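# Unpeg postcards, stack them on mat, box the clothespins

## Task

Remove every postcard from the line and lay them flat in a stack on the mat, then place all the clothespins inside the box.

## Robot and tools

ROBOT. Two arms, left_arm and right_arm, each a six-joint arm with a two-finger parallel gripper and a wrist camera. Base positions in the scene frame (metres): left_arm (+0.028, +0.336, 0), right_arm (-0.015, -0.246, 0), each yawed very slightly. A camera stand sits behind the arms. Loose objects may occasionally get a small shove from outside.

FRAMES. Scene frame: origin at table height midway between the nominal bases, +z up, +x forward over the table, +y toward left_arm. Arm names do not match image left/right. Fixed cameras and the table use the scene frame. Each arm reports its end_effector_position (m) and end_effector_quat_wxyz in its own base frame. Offsets you send are along the current Hand target's own axes. Gripper axes: fingers point along +z, they close along y. The reported position is the point between the pads, roughly 1 cm behind the tips. Reported values may be off by a few cm, more when reaching far.

COMMAND ROW. Every moving argument is a row of 14 numbers, first 7 for left_arm then 7 for right_arm, each arm as dx, dy, dz, rx, ry, rz, opening. The six pose numbers are an offset (not a pose) from that arm's Hand target as it stood when the action or move began; 1.0 equals 0.6 m or 180 degrees, range -1 to 1; rx, ry, rz form one rotation vector. Opening is absolute: +1 fully open (0.093 m), -1 closed. All zeros for an arm means go back to its Hand target; a 0 opening is a real command, so resend the current opening to leave the fingers unchanged. Orientation commands are clipped to within 40 degrees of the measured one per control step.

TOOLS.
execute_actions(actions, cameras): actions is a list of actions; each action is a list of up to 15 rows (one per 1/30 s step), the last row held to fill 15 steps. Every row in one action is measured from that action's start pose. Images come back only for an empty list or when cameras names them.
move(target, speed, blend, opening_speed, grip_force, blocking, cameras): straight-line path for each gripper toward target, one 14-number row or a list of up to 15 rows, all rows offsets from the same starting Hand targets. speed in m/s, 0.002 to 2.9, default 0.25 (turns up to twice that in rad/s); one value or one per target. blend in m rounds corners of a list; 0 stops at each. opening_speed: rate on the -1..+1 scale per second, at least 0.2. grip_force: newtons per pad, 10 to 50 (full), one value or one per arm; it persists, and lower values close slowly. blocking=false returns after about 0.5 s while the move continues. Paths end together, last at least 0.5 s and at most 10 s. No obstacle avoidance, including the other arm. Avoid paths passing near an arm's own base; go around it. The result adds a move: line, e.g. done, off_target, moving, held, fault; done means at rest within 10 mm and 2 degrees. limits=paced means the pose was clipped, limits=held means steps were withheld.
wait(seconds 0 to 10, cameras): let time pass holding the last commands; returns early if a running move ends.
stop(cameras): brake the running move.
zoom_image(camera, region): enlarge [x0, y0, x1, y1] pixels (max 504x504) of a camera's newest image; camera is one of cam_head_left, cam_head_right, cam_high, cam_left_wrist, cam_right_wrist.
read_manual(section): licence texts only.
finished_scene(scene): ends the current scene, given its integer number; irreversible. The goal must hold without the robot.
Cameras (672x504 each): cam_head_left, cam_head_right, cam_high, cam_low, cam_left_wrist, cam_right_wrist.

RESULTS. Hand target is your last commanded pose after clipping; the gripper often rests short of it, and the next command (even zeros) requests it again; add the missing distance if it still falls short. Tool commands lists current commands. grip_measured is the finger motor on the -1..+1 scale; pads meet near -0.94 and each mm of object width adds about 0.0208. Readings may be up to about 0.02 high. Closing to -1 on a thin item looks the same as empty, so confirm holds with cameras. For a firm grip send about 0.24 below the width reading; keep sending it to hold, send well above it to release. The last Joint positions entry is finger opening in m. Joint velocities may read within noise; joint torques include gravity, and numbers 1-3 wrap at ±28 N m.

CAUTIONS. Friction and load leave grippers low, short or tilted, especially far out; check pose after each move and correct tilt. Faster moves overshoot and hit harder; aiming past a contact presses harder. A blocked arm keeps pushing until commanded back. Never let objects drop, fall off the table, or be left off it; do not slam fixed or heavy things; keep the grippers, wrist cameras and camera cables from touching the other arm or the table; never close one gripper on the other's fingers. Holding loads, stretching out or pushing unreachably heats motors: MOTOR HOT appears at 75 °C, at 90 °C that arm folds and stops working, at 100 °C it collapses. Time keeps running while you think, with the robot holding its last command.

Each tool is called after "Request:" as name(argument=value, ...), one argument or row to a line, values as JSON.

## Session

Request:
execute_actions(
  actions=[],
)

Scene clock: 0.00 s.
left_arm: end_effector_position=(+0.2347, -0.0901, +0.2963) grip_measured=+1.000 end_effector_quat_wxyz=(+0.468, -0.131, +0.841, -0.238) | right_arm: end_effector_position=(+0.3026, +0.0568, +0.1862) grip_measured=+1.000 end_effector_quat_wxyz=(+0.252, +0.181, +0.942, +0.128)
Joint positions: left_arm=[-0.442 0.687 0.963 -0.744 -0.113 -0.681 0.093] | right_arm=[0.146 1.209 1.086 -0.878 -0.073 0.547 0.093]
Joint velocities: within noise
Joint torques (N m): no reading
Heat: left arm: 45 °C; right arm: 47 °C.
Hand target: left_arm +0.2345, -0.0900, +0.2990; +0.470, -0.131, +0.840, -0.239 | right_arm +0.3036, +0.0570, +0.1908; +0.258, +0.181, +0.940, +0.131
Tool commands: left_gripper/opening=+1.0 right_gripper/opening=+1.0

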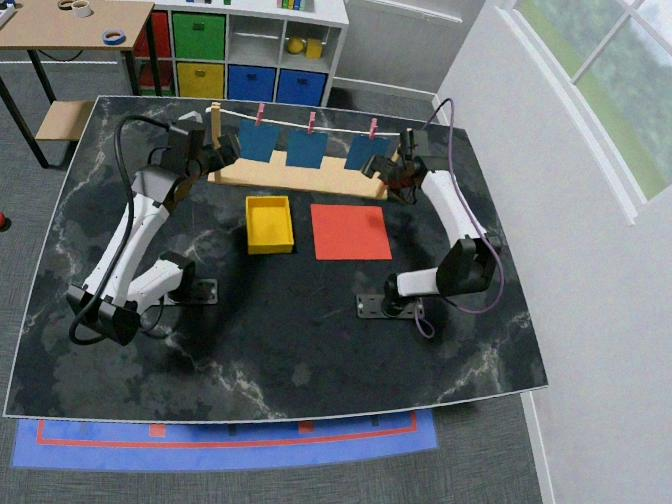

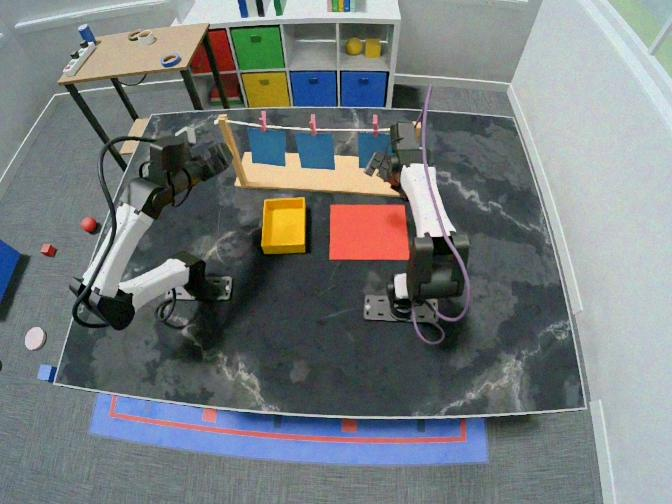

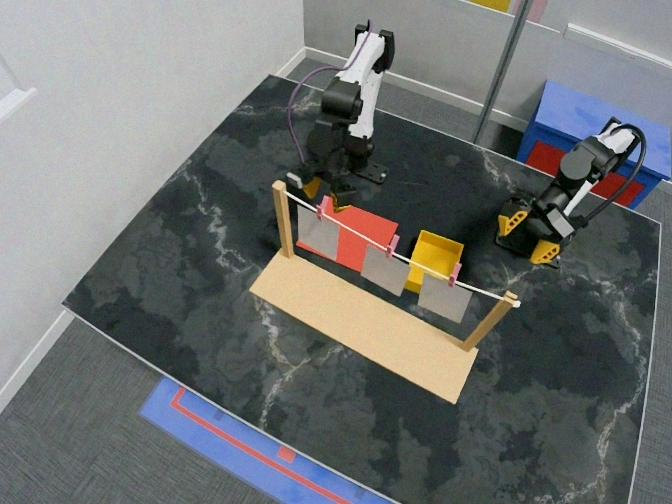

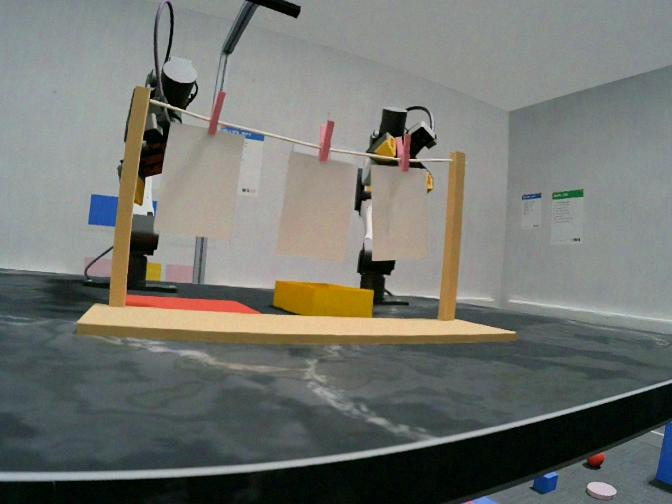

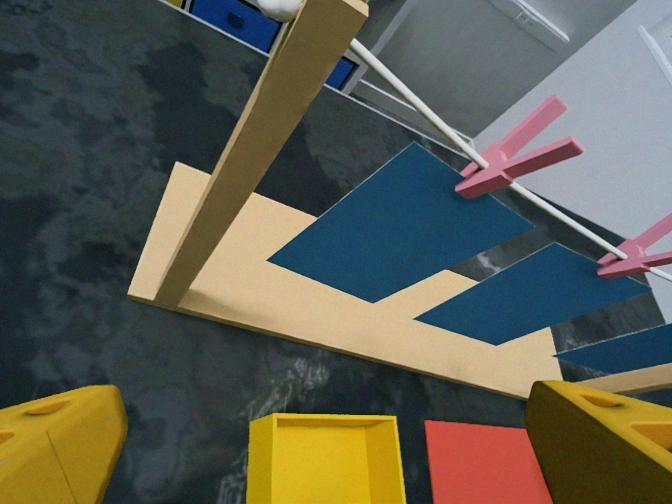

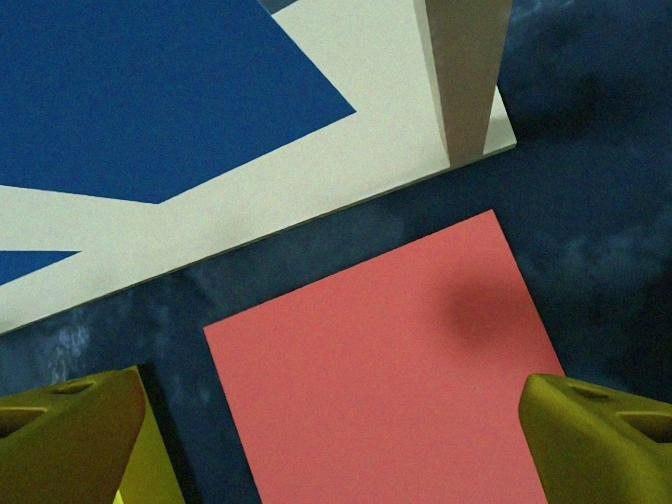

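Request:
zoom_image(
  camera="cam_left_wrist",
  region=[400, 60, 672, 300],
)

Request:
zoom_image(
  camera="cam_low",
  region=[110, 70, 480, 340],
)

Request:
zoom_image(
  camera="cam_high",
  region=[240, 170, 540, 400],
)

Request:
zoom_image(
  camera="cam_head_right",
  region=[190, 90, 440, 280],
)

Scaled by 1.853 from the camera's 672x504 image, which has a finer 960x720 frame.

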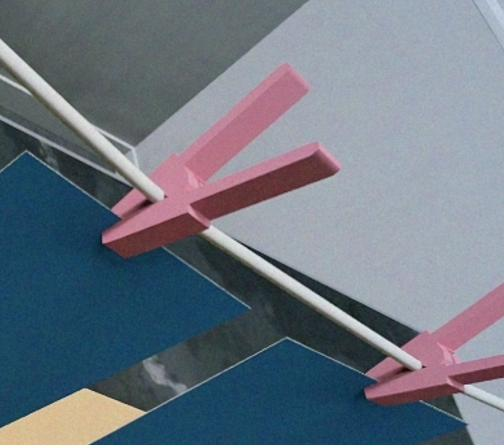

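Scaled by 1.362 from the camera's 672x504 image, which has a finer 960x720 frame.

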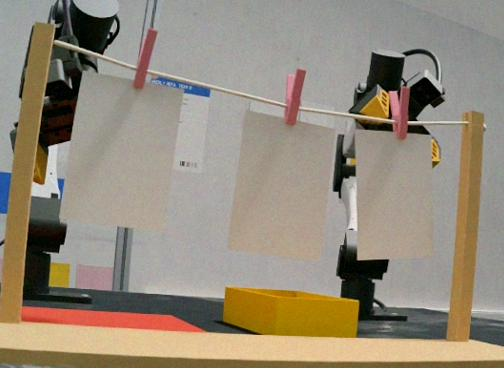

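Scaled by 1.680 from the camera's 672x504 image, which has a finer 960x720 frame.

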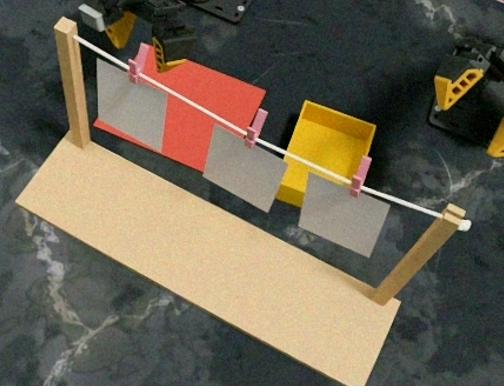

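Scaled by 2.016 from the camera's 672x504 image, which has a finer 960x720 frame.

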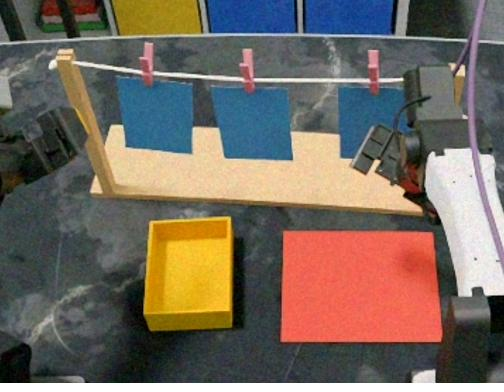

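Request:
move(
  target=[
    [-0.109,-0.078,-0.067,0.315,0.174,0.397,1,0,0,0,0,0,0,1],
    [-0.175,-0.135,0.196,0.315,0.174,0.397,1,0,0,0,0,0,0,1],
  ],
  cameras=["cam_left_wrist","cam_head_left","cam_head_right","cam_high"],
)

Scene clock: 18.57 s.
left_arm: end_effector_position=(+0.3879, -0.1424, +0.3622) grip_measured=+1.000 end_effector_quat_wxyz=(+0.411, +0.580, +0.658, -0.250) | right_arm: end_effector_position=(+0.3026, +0.0568, +0.1862) grip_measured=+1.000 end_effector_quat_wxyz=(+0.252, +0.181, +0.942, +0.128)
Joint positions: left_arm=[-0.02 1.951 2.399 -1.558 0.928 1.191 0.093] | right_arm=[0.146 1.209 1.086 -0.878 -0.073 0.547 0.093]
Joint torques (N m): left_arm=[-0.16 -7.91 6.5 0.97 0.78 -0.11] | right_arm=[-0.06 -4.15 6.8 1.72 -0.02 0.15]
Heat: left arm: 45 °C; right arm: 51 °C.
Hand target: left_arm +0.3893, -0.1452, +0.3652; +0.299, +0.641, +0.641, -0.300 | right_arm +0.3036, +0.0570, +0.1908; +0.258, +0.181, +0.940, +0.131
Off the commanded pose: left_arm 0.004 m, 16 deg | right_arm 0.005 m, 1 deg.
joint sent to its limit (left arm) — joint 4 (wrist pitch), lower limit. The joint targets are off in orientation, not in position.
move: off_target (left_arm)
Images, in order (width x height): cam_head_left 672x504, cam_head_right 672x504, cam_high 672x504, cam_left_wrist 672x504.

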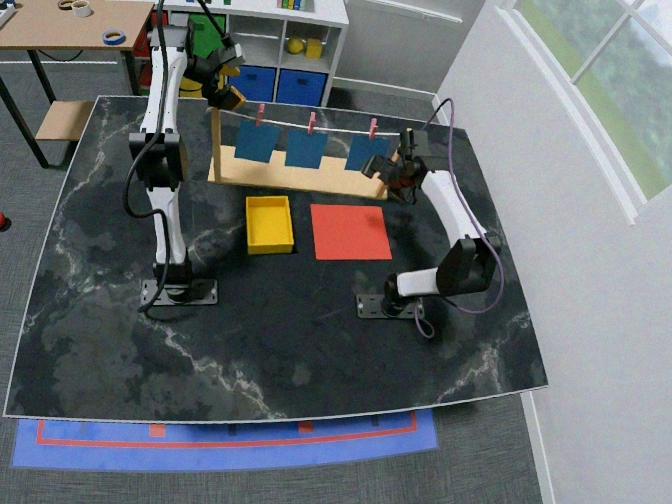

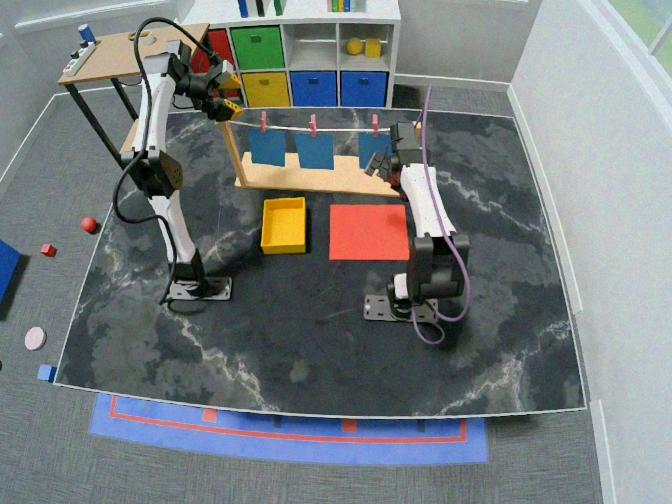

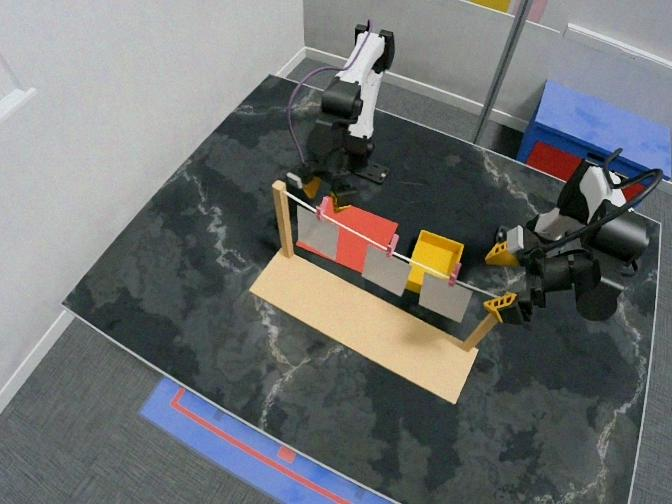

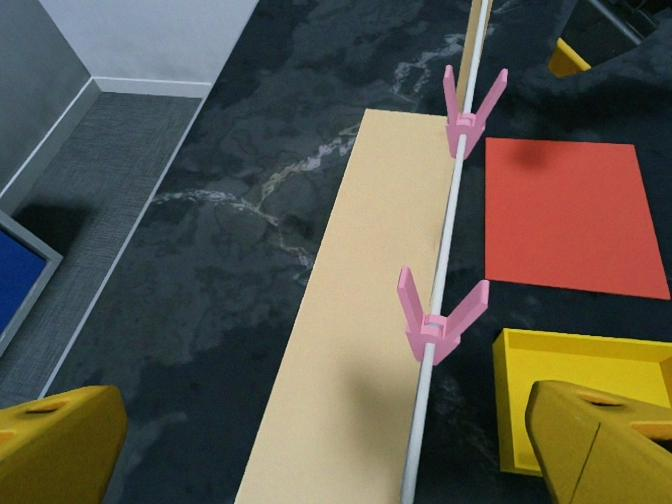

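Request:
move(
  target=[
    [0.178,-0.232,-0.123,0,0,0,0,-0.118,0.181,-0.283,-0.2,-0.03,-0.22,1],
    [0.36,-0.232,0.05,-0.201,-0.213,-0.073,0,-0.09,0.532,-0.104,-0.391,-0.061,-0.441,1],
    [0.328,-0.157,0.088,-0.201,-0.213,-0.073,0,-0.09,0.532,-0.104,-0.391,-0.061,-0.441,1],
  ],
  blend=0.03,
  cameras=["cam_left_wrist","cam_right_wrist","cam_head_right","cam_high","cam_low"],
)

Scene clock: 36.67 s.
left_arm: end_effector_position=(+0.2969, -0.0557, +0.1733) grip_measured=+0.003 end_effector_quat_wxyz=(+0.573, +0.381, +0.606, -0.398) | right_arm: end_effector_position=(+0.4009, +0.3105, +0.3734) grip_measured=+1.000 end_effector_quat_wxyz=(-0.404, +0.573, -0.587, -0.404)
Joint positions: left_arm=[0.406 1.651 0.89 -0.927 1.545 1.642 0.045] | right_arm=[0.365 2.228 2.683 -1.242 -1.059 -0.707 0.093]
Joint torques (N m): left_arm=[0.03 -8.92 3.59 0.26 0.98 -0.03] | right_arm=[0.24 -10.26 7.09 1.67 -0.51 0.08]
Heat: left arm: 47 °C; right arm: 52 °C.
Hand target: left_arm +0.2949, -0.0592, +0.1807; +0.634, +0.312, +0.636, -0.311 | right_arm +0.4007, +0.3130, +0.3744; -0.405, +0.579, -0.579, -0.407
Off the commanded pose: left_arm 0.008 m, 15 deg | right_arm 0.003 m, 1 deg.
joint sent to its limit (left arm) — joint 5 (wrist yaw), upper limit. The joint targets are off in orientation, not in position.
move: off_target (left_arm); blend cut to 0.027 m at target 2
Images, in order (width x height): cam_head_right 672x504, cam_high 672x504, cam_low 672x504, cam_left_wrist 672x504, cam_right_wrist 672x504.

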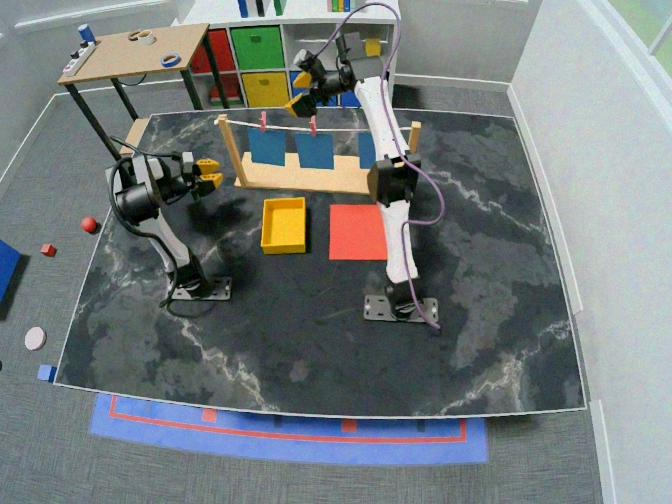

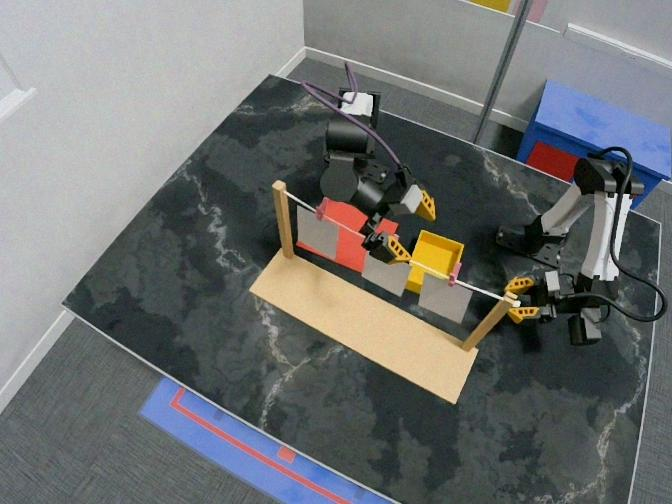

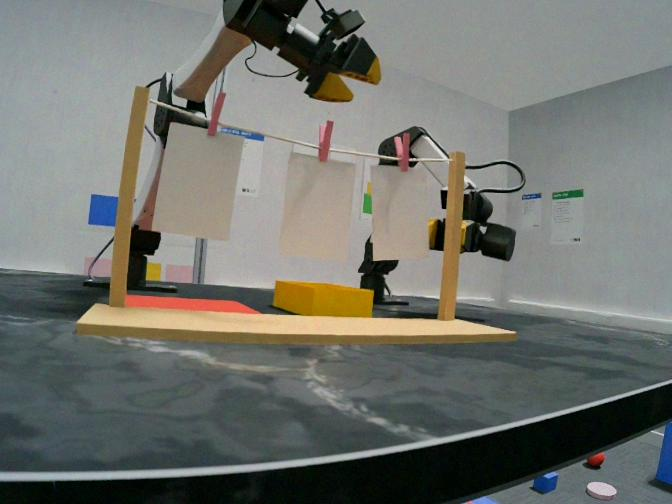

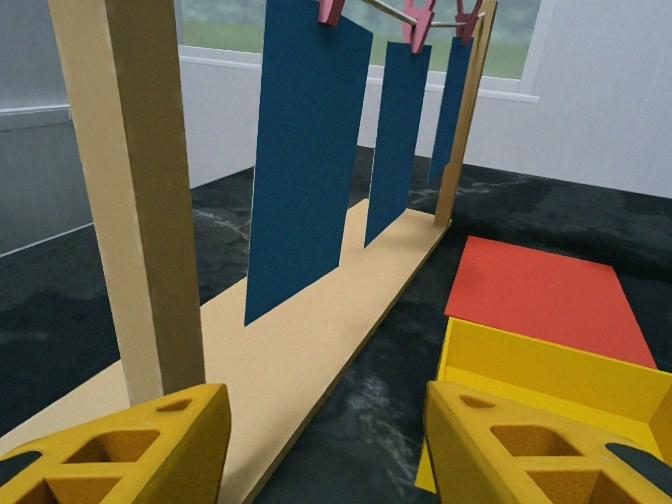

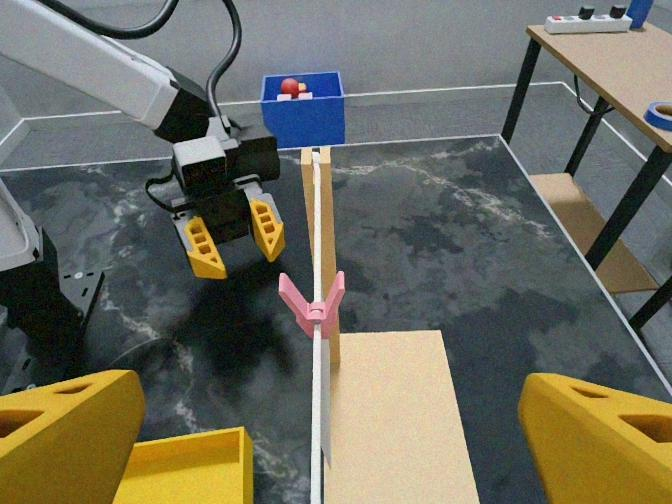

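Request:
move(
  target=[
    [-0.033,-0.039,-0.154,-0.289,0,0,0,0,0,0,0,0,0,1],
    [0,-0.004,-0.022,0,0,0,0,0,0,0,0,0,0,1],
  ],
  cameras=["cam_left_wrist","cam_head_right"],
)

Scene clock: 47.40 s.
left_arm: end_effector_position=(+0.2854, -0.0477, +0.1801) grip_measured=+0.003 end_effector_quat_wxyz=(+0.633, +0.304, +0.642, -0.308) | right_arm: end_effector_position=(+0.4008, +0.3105, +0.3733) grip_measured=+1.000 end_effector_quat_wxyz=(-0.404, +0.573, -0.587, -0.404)
Joint positions: left_arm=[0.435 1.314 0.252 1.028 1.33 0.023 0.045] | right_arm=[0.365 2.228 2.683 -1.243 -1.059 -0.707 0.093]
Joint torques (N m): left_arm=[-0.08 -1.87 4.81 1.79 0.2 -0.01] | right_arm=[0.24 -10.22 7.16 1.66 -0.52 0.08]
Heat: left arm: 47 °C; right arm: 53 °C.
Hand target: left_arm +0.2849, -0.0502, +0.1807; +0.634, +0.312, +0.636, -0.311 | right_arm +0.4007, +0.3130, +0.3744; -0.405, +0.579, -0.579, -0.407
Off the commanded pose: left_arm 0.003 m, 1 deg | right_arm 0.003 m, 1 deg.
move: done
Images, in order (width x height): cam_head_right 672x504, cam_left_wrist 672x504.

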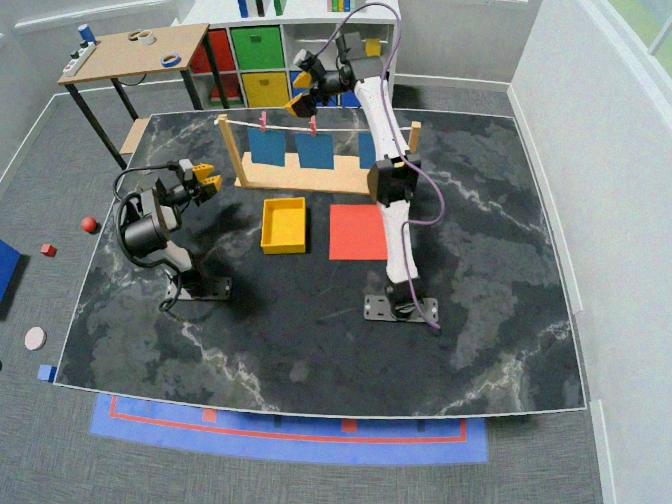

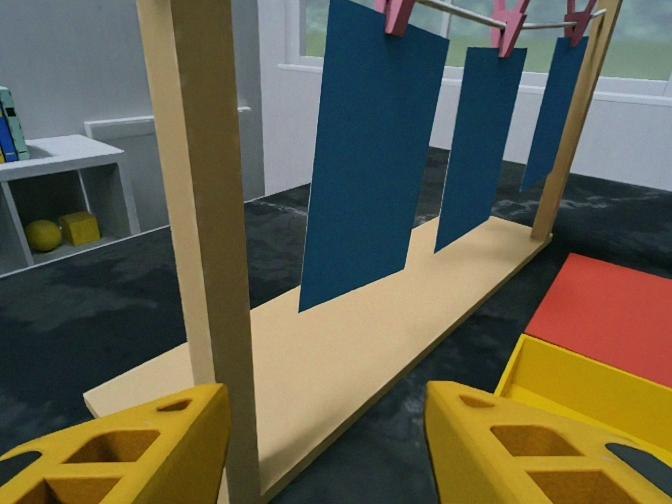

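Request:
move(
  target=[0,0.021,0.1,0,0,0,-0.5,0,0,0,0,0,0,1],
  speed=0.15,
  cameras=["cam_left_wrist","cam_high"],
)

Scene clock: 50.37 s.
left_arm: end_effector_position=(+0.3243, -0.0904, +0.1745) grip_measured=-0.497 end_effector_quat_wxyz=(+0.624, +0.309, +0.643, -0.320) | right_arm: end_effector_position=(+0.4008, +0.3105, +0.3733) grip_measured=+1.000 end_effector_quat_wxyz=(-0.404, +0.573, -0.587, -0.404)
Joint positions: left_arm=[0.194 1.474 0.342 1.094 1.116 0.008 0.021] | right_arm=[0.365 2.228 2.683 -1.243 -1.059 -0.707 0.093]
Joint torques (N m): left_arm=[0.12 -3 6.22 1.98 -0.12 -0.02] | right_arm=[0.21 -10.21 7.16 1.68 -0.51 0.08]
Heat: left arm: 47 °C; right arm: 53 °C.
Hand target: left_arm +0.3316, -0.0901, +0.1806; +0.634, +0.312, +0.636, -0.311 | right_arm +0.4007, +0.3130, +0.3744; -0.405, +0.579, -0.579, -0.407
Off the commanded pose: left_arm 0.009 m, 2 deg | right_arm 0.003 m, 1 deg.
move: done
Images, in order (width x height): cam_high 672x504, cam_left_wrist 672x504.

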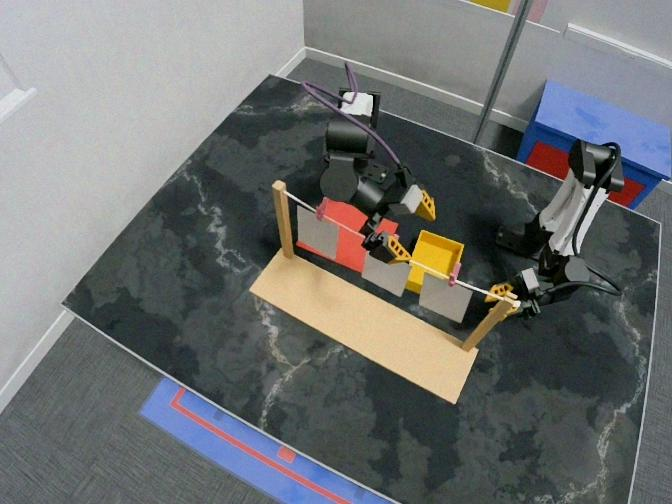

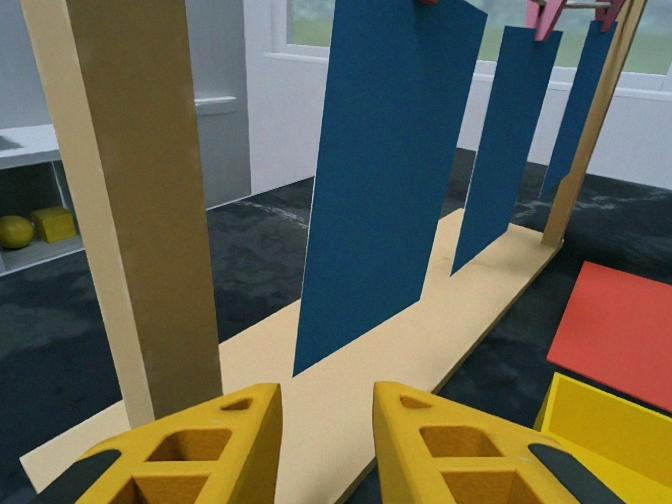

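Request:
move(
  target=[-0.008,0.011,0.092,0,0,0,-0.5,0,0,0,0,0,0,1],
  speed=0.1,
  cameras=["cam_left_wrist","cam_right_wrist","cam_high"],
)

Scene clock: 52.83 s.
left_arm: end_effector_position=(+0.3587, -0.1317, +0.1814) grip_measured=-0.498 end_effector_quat_wxyz=(+0.625, +0.321, +0.634, -0.324) | right_arm: end_effector_position=(+0.4008, +0.3105, +0.3733) grip_measured=+1.000 end_effector_quat_wxyz=(-0.404, +0.573, -0.587, -0.404)
Joint positions: left_arm=[0.019 1.586 0.474 1.094 0.966 0.005 0.021] | right_arm=[0.365 2.228 2.683 -1.243 -1.059 -0.707 0.093]
Joint torques (N m): left_arm=[0.1 -3.88 6.82 1.85 -0.39 -0.06] | right_arm=[0.18 -10.22 7.16 1.66 -0.51 0.07]
Heat: left arm: 47 °C; right arm: 53 °C.
Hand target: left_arm +0.3706, -0.1296, +0.1852; +0.634, +0.312, +0.636, -0.311 | right_arm +0.4007, +0.3130, +0.3744; -0.405, +0.579, -0.579, -0.407
Off the commanded pose: left_arm 0.013 m, 2 deg | right_arm 0.003 m, 1 deg.
move: off_target (left_arm)
Images, in order (width x height): cam_high 672x504, cam_left_wrist 672x504, cam_right_wrist 672x504.

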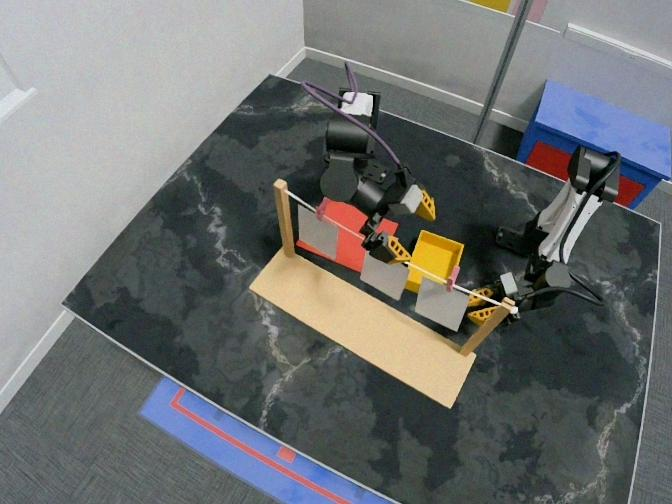

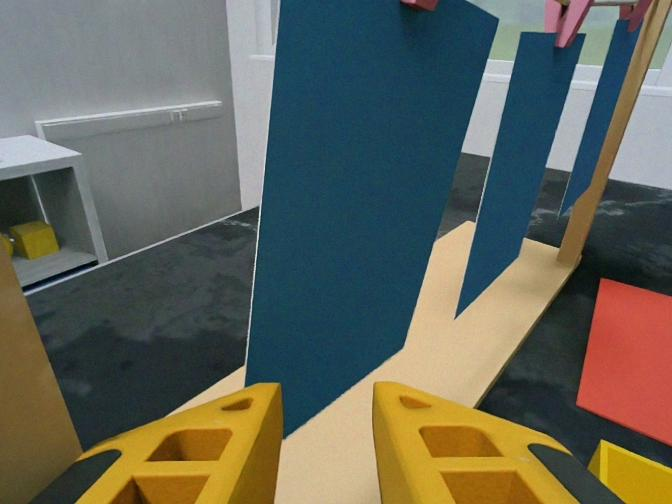

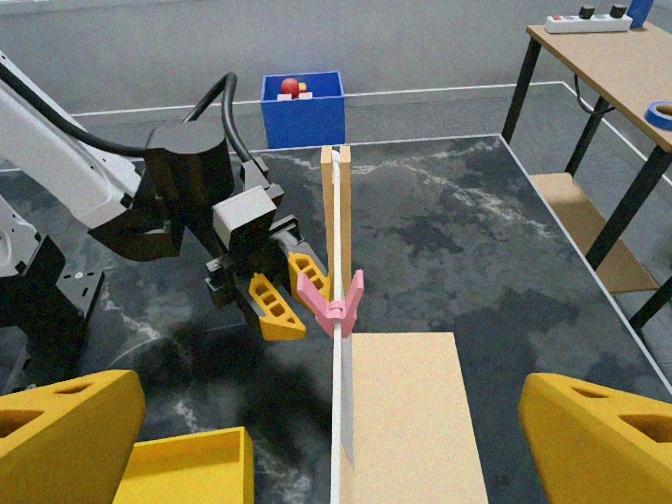

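Request:
move(
  target=[0,0,-0.1,0,0,0,-0.5,0,0,0,0,0,0,1],
  speed=0.1,
  cameras=["cam_left_wrist","cam_right_wrist"],
)

Request:
zoom_image(
  camera="cam_right_wrist",
  region=[160, 120, 430, 380],
)

Scene clock: 55.07 s.
left_arm: end_effector_position=(+0.3386, -0.0826, +0.1818) grip_measured=-0.498 end_effector_quat_wxyz=(+0.632, +0.308, +0.639, -0.312) | right_arm: end_effector_position=(+0.4008, +0.3105, +0.3733) grip_measured=+1.000 end_effector_quat_wxyz=(-0.404, +0.573, -0.587, -0.404)
Joint positions: left_arm=[0.21 1.509 0.399 1.094 1.119 0.005 0.021] | right_arm=[0.365 2.228 2.683 -1.243 -1.059 -0.707 0.093]
Joint torques (N m): left_arm=[0.9 -7.16 3.74 1.66 0.21 -0.02] | right_arm=[0.21 -10.19 7.15 1.66 -0.51 0.08]
Heat: left arm: 47 °C; right arm: 53 °C.
Hand target: left_arm +0.3339, -0.0822, +0.1853; +0.634, +0.312, +0.636, -0.311 | right_arm +0.4007, +0.3130, +0.3744; -0.405, +0.579, -0.579, -0.407
Off the commanded pose: left_arm 0.006 m, 1 deg | right_arm 0.003 m, 1 deg.
move: done
Images, in order (width x height): cam_left_wrist 672x504, cam_right_wrist 672x504.

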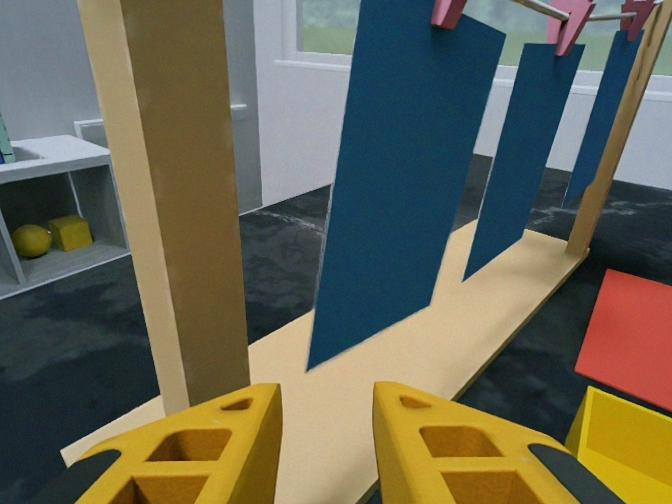

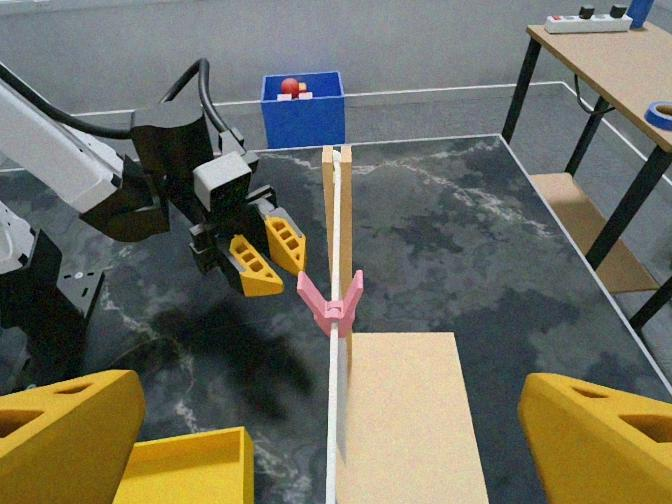

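Scaled by 1.867 from the camera's 672x504 image, which has a finer 960x720 frame.

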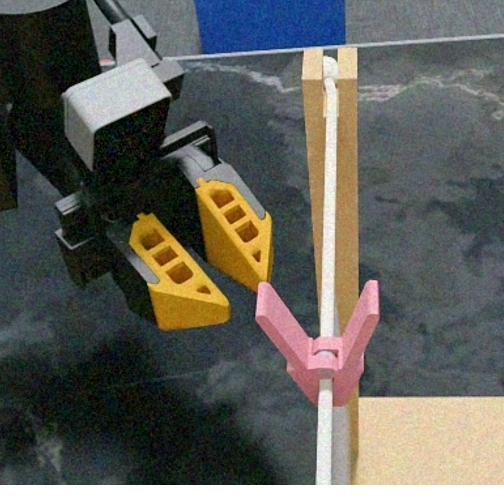

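Request:
move(
  target=[0,0.03,0.05,0,0,0,-0.5,0,0,0,0,0,0,1],
  speed=0.1,
  cameras=["cam_left_wrist","cam_right_wrist","cam_low"],
)

Request:
zoom_image(
  camera="cam_right_wrist",
  region=[160, 120, 430, 380],
)

Request:
zoom_image(
  camera="cam_low",
  region=[330, 100, 530, 340],
)

Scene clock: 58.37 s.
left_arm: end_effector_position=(+0.3592, -0.0949, +0.1831) grip_measured=-0.498 end_effector_quat_wxyz=(+0.630, +0.313, +0.636, -0.315) | right_arm: end_effector_position=(+0.4008, +0.3105, +0.3733) grip_measured=+1.000 end_effector_quat_wxyz=(-0.404, +0.573, -0.587, -0.404)
Joint positions: left_arm=[0.151 1.583 0.476 1.094 1.073 0.005 0.021] | right_arm=[0.365 2.228 2.683 -1.243 -1.059 -0.707 0.093]
Joint torques (N m): left_arm=[-0.21 -3.97 6.42 1.79 -0.12 -0.03] | right_arm=[0.21 -10.19 7.15 1.67 -0.52 0.08]
Heat: left arm: 47 °C; right arm: 53 °C.
Hand target: left_arm +0.3665, -0.0950, +0.1853; +0.634, +0.312, +0.636, -0.311 | right_arm +0.4007, +0.3130, +0.3744; -0.405, +0.579, -0.579, -0.407
Off the commanded pose: left_arm 0.008 m, 1 deg | right_arm 0.003 m, 1 deg.
move: done
Images, in order (width x height): cam_low 672x504, cam_left_wrist 672x504, cam_right_wrist 672x504.

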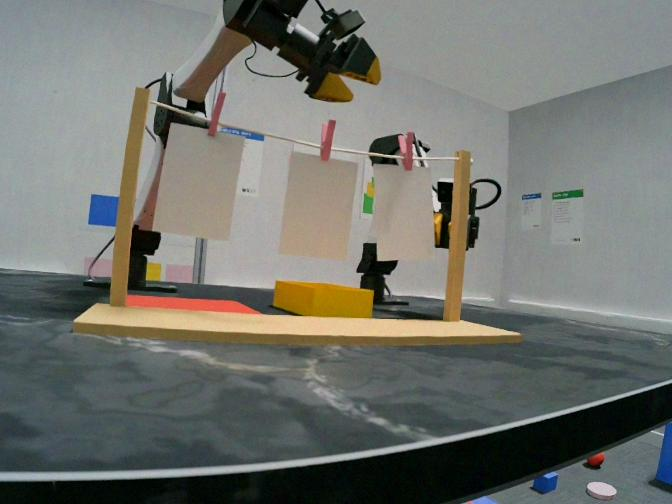

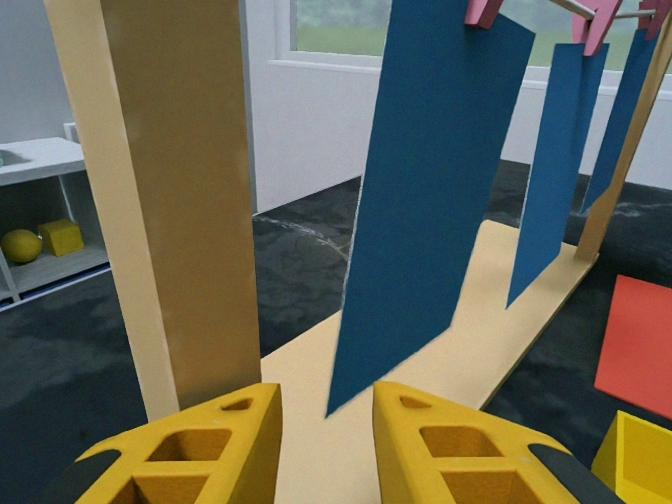

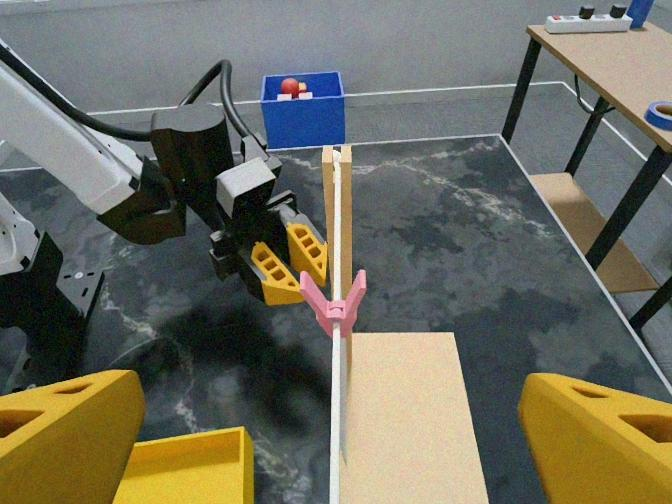

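Scaled by 1.867 from the camera's 672x504 image, which has a finer 960x720 frame.

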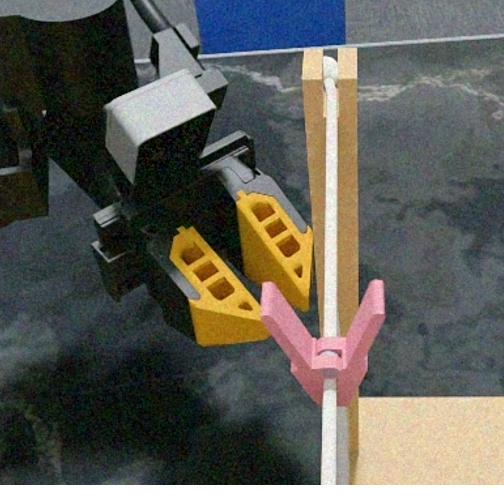

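Scaled by 2.100 from the camera's 672x504 image, which has a finer 960x720 frame.

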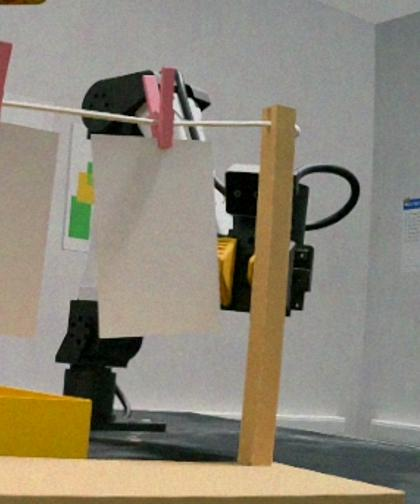

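Request:
move(
  target=[0,0.01,0.055,0,0,0,-0.5,0,0,0,0,0,0,1],
  speed=0.08,
  cameras=["cam_left_wrist","cam_right_wrist","cam_low"],
)

Request:
zoom_image(
  camera="cam_low",
  region=[330, 100, 530, 340],
)

Scene clock: 59.67 s.
left_arm: end_effector_position=(+0.3815, -0.1169, +0.1832) grip_measured=-0.498 end_effector_quat_wxyz=(+0.630, +0.317, +0.634, -0.318) | right_arm: end_effector_position=(+0.4008, +0.3105, +0.3733) grip_measured=+1.000 end_effector_quat_wxyz=(-0.404, +0.573, -0.587, -0.404)
Joint positions: left_arm=[0.065 1.66 0.557 1.094 0.996 0.005 0.021] | right_arm=[0.365 2.228 2.683 -1.243 -1.059 -0.707 0.093]
Joint torques (N m): left_arm=[-0.24 -4.52 6.78 1.77 -0.31 -0.08] | right_arm=[0.2 -10.22 7.15 1.67 -0.51 0.07]
Heat: left arm: 47 °C; right arm: 53 °C.
Hand target: left_arm +0.3914, -0.1173, +0.1852; +0.634, +0.312, +0.636, -0.311 | right_arm +0.4007, +0.3130, +0.3744; -0.405, +0.579, -0.579, -0.407
Off the commanded pose: left_arm 0.010 m, 1 deg | right_arm 0.003 m, 1 deg.
move: done
Images, in order (width x height): cam_low 672x504, cam_left_wrist 672x504, cam_right_wrist 672x504.

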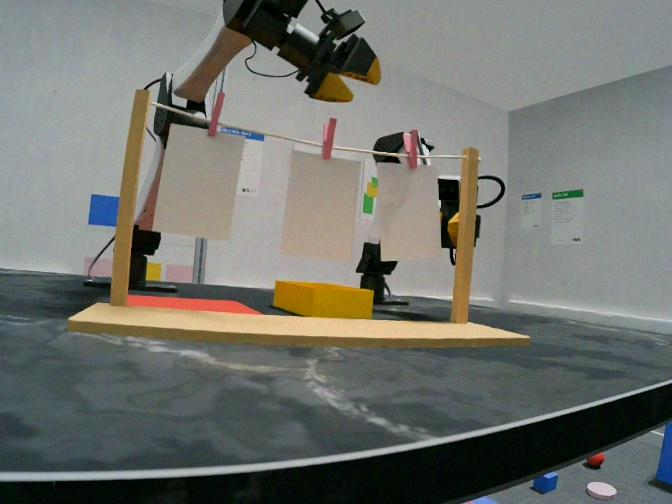

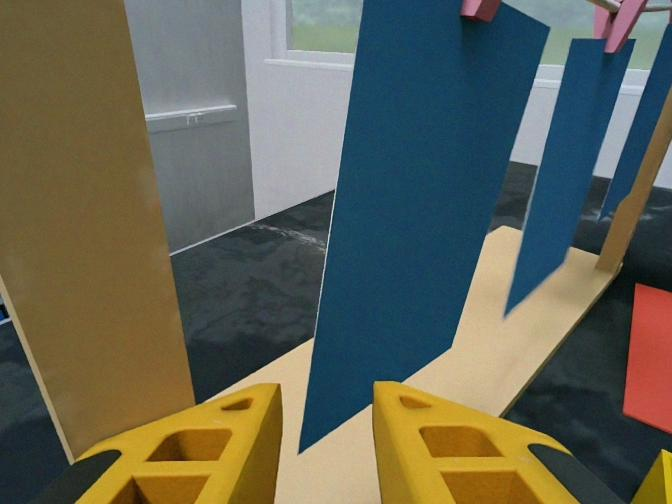

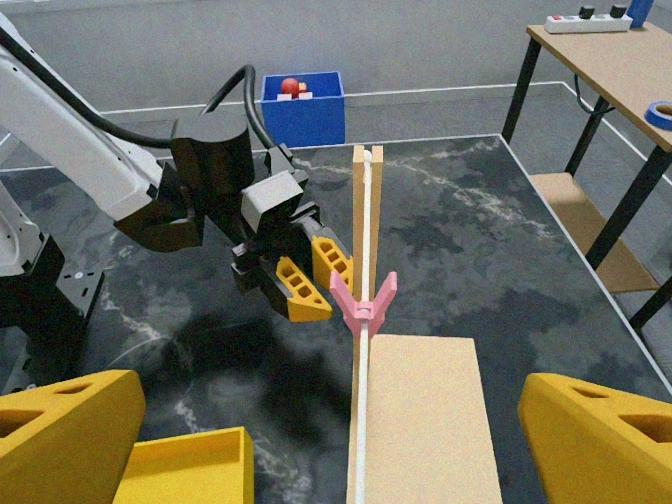

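Scaled by 2.100 from the camera's 672x504 image, which has a finer 960x720 frame.

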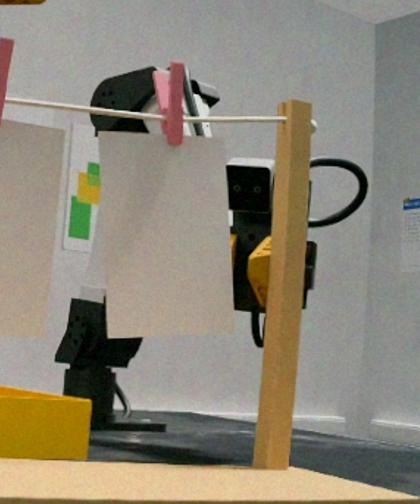

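Request:
move(
  target=[
    [0,0,-0.22,0,0,0,-0.5,0.139,0,-0.433,0,0.111,0,1],
    [0.075,-0.37,0.204,0,0,0,-0.4,0.139,0,-0.433,0,0.111,0,1],
  ],
  cameras=["cam_left_wrist","cam_right_wrist","cam_low","cam_head_right"],
)

Scene clock: 68.40 s.
left_arm: end_effector_position=(+0.2862, -0.3461, +0.1342) grip_measured=-0.403 end_effector_quat_wxyz=(+0.622, +0.320, +0.643, -0.311) | right_arm: end_effector_position=(+0.4113, +0.0360, +0.3762) grip_measured=+1.000 end_effector_quat_wxyz=(+0.486, -0.518, +0.675, +0.199)
Joint positions: left_arm=[-0.853 1.853 0.509 1.312 0.072 0 0.026] | right_arm=[-0.273 1.962 2.411 -1.556 -1.046 -1.312 0.093]
Joint torques (N m): left_arm=[0.03 -5.44 5.55 2.48 -0.15 -0.05] | right_arm=[0.64 -12.23 3.77 1.18 -0.39 0.09]
Heat: left arm: 47 °C; right arm: 52 °C.
Hand target: left_arm +0.2906, -0.3499, +0.1398; +0.634, +0.312, +0.636, -0.311 | right_arm +0.4011, +0.0402, +0.3845; +0.299, -0.641, +0.641, +0.300
Off the commanded pose: left_arm 0.008 m, 2 deg | right_arm 0.014 m, 29 deg.
joint sent to its limit (right arm) — joint 4 (wrist pitch), lower limit. The joint targets are off in orientation, not in position.
move: off_target (right_arm)
Images, in order (width x height): cam_head_right 672x504, cam_low 672x504, cam_left_wrist 672x504, cam_right_wrist 672x504.

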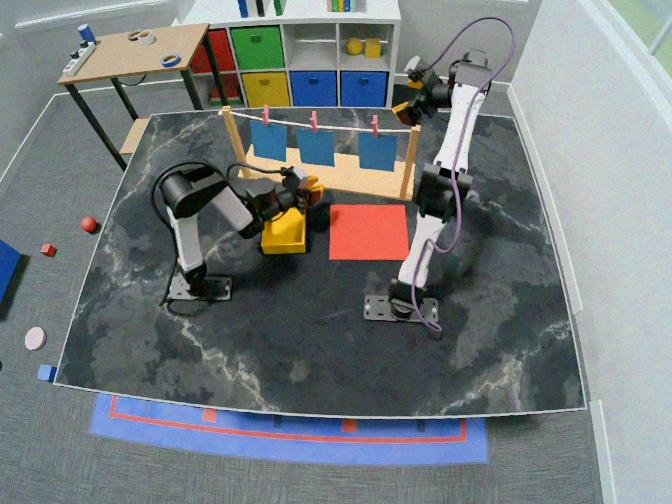

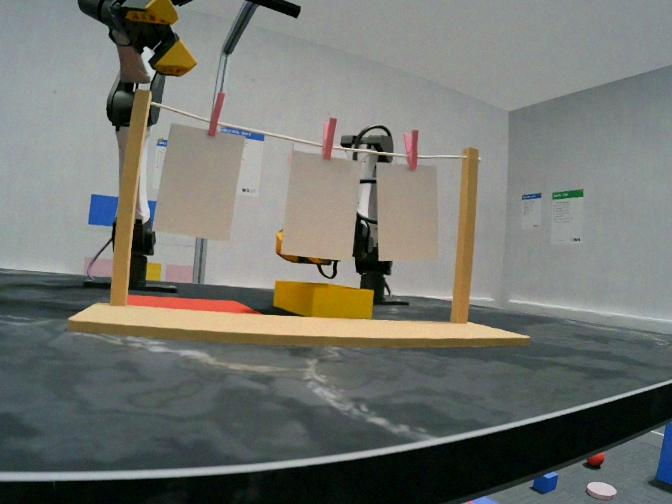

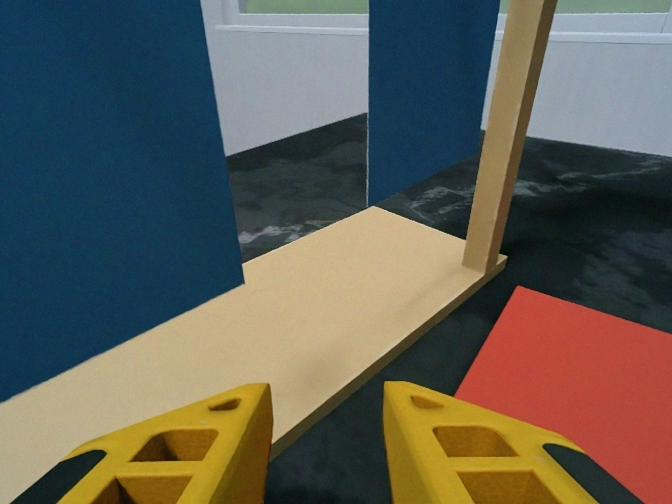

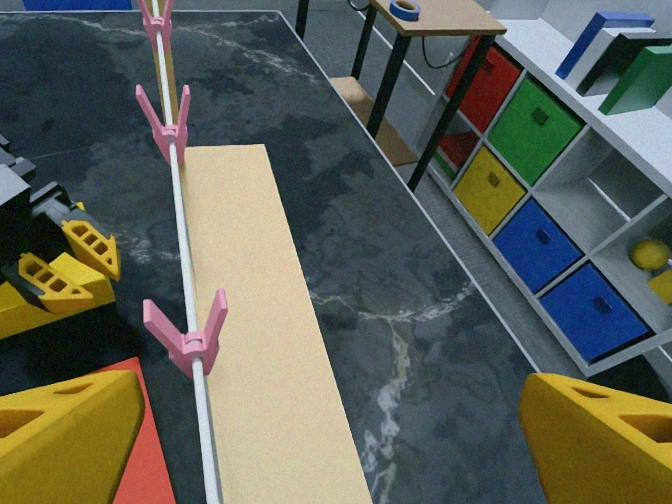

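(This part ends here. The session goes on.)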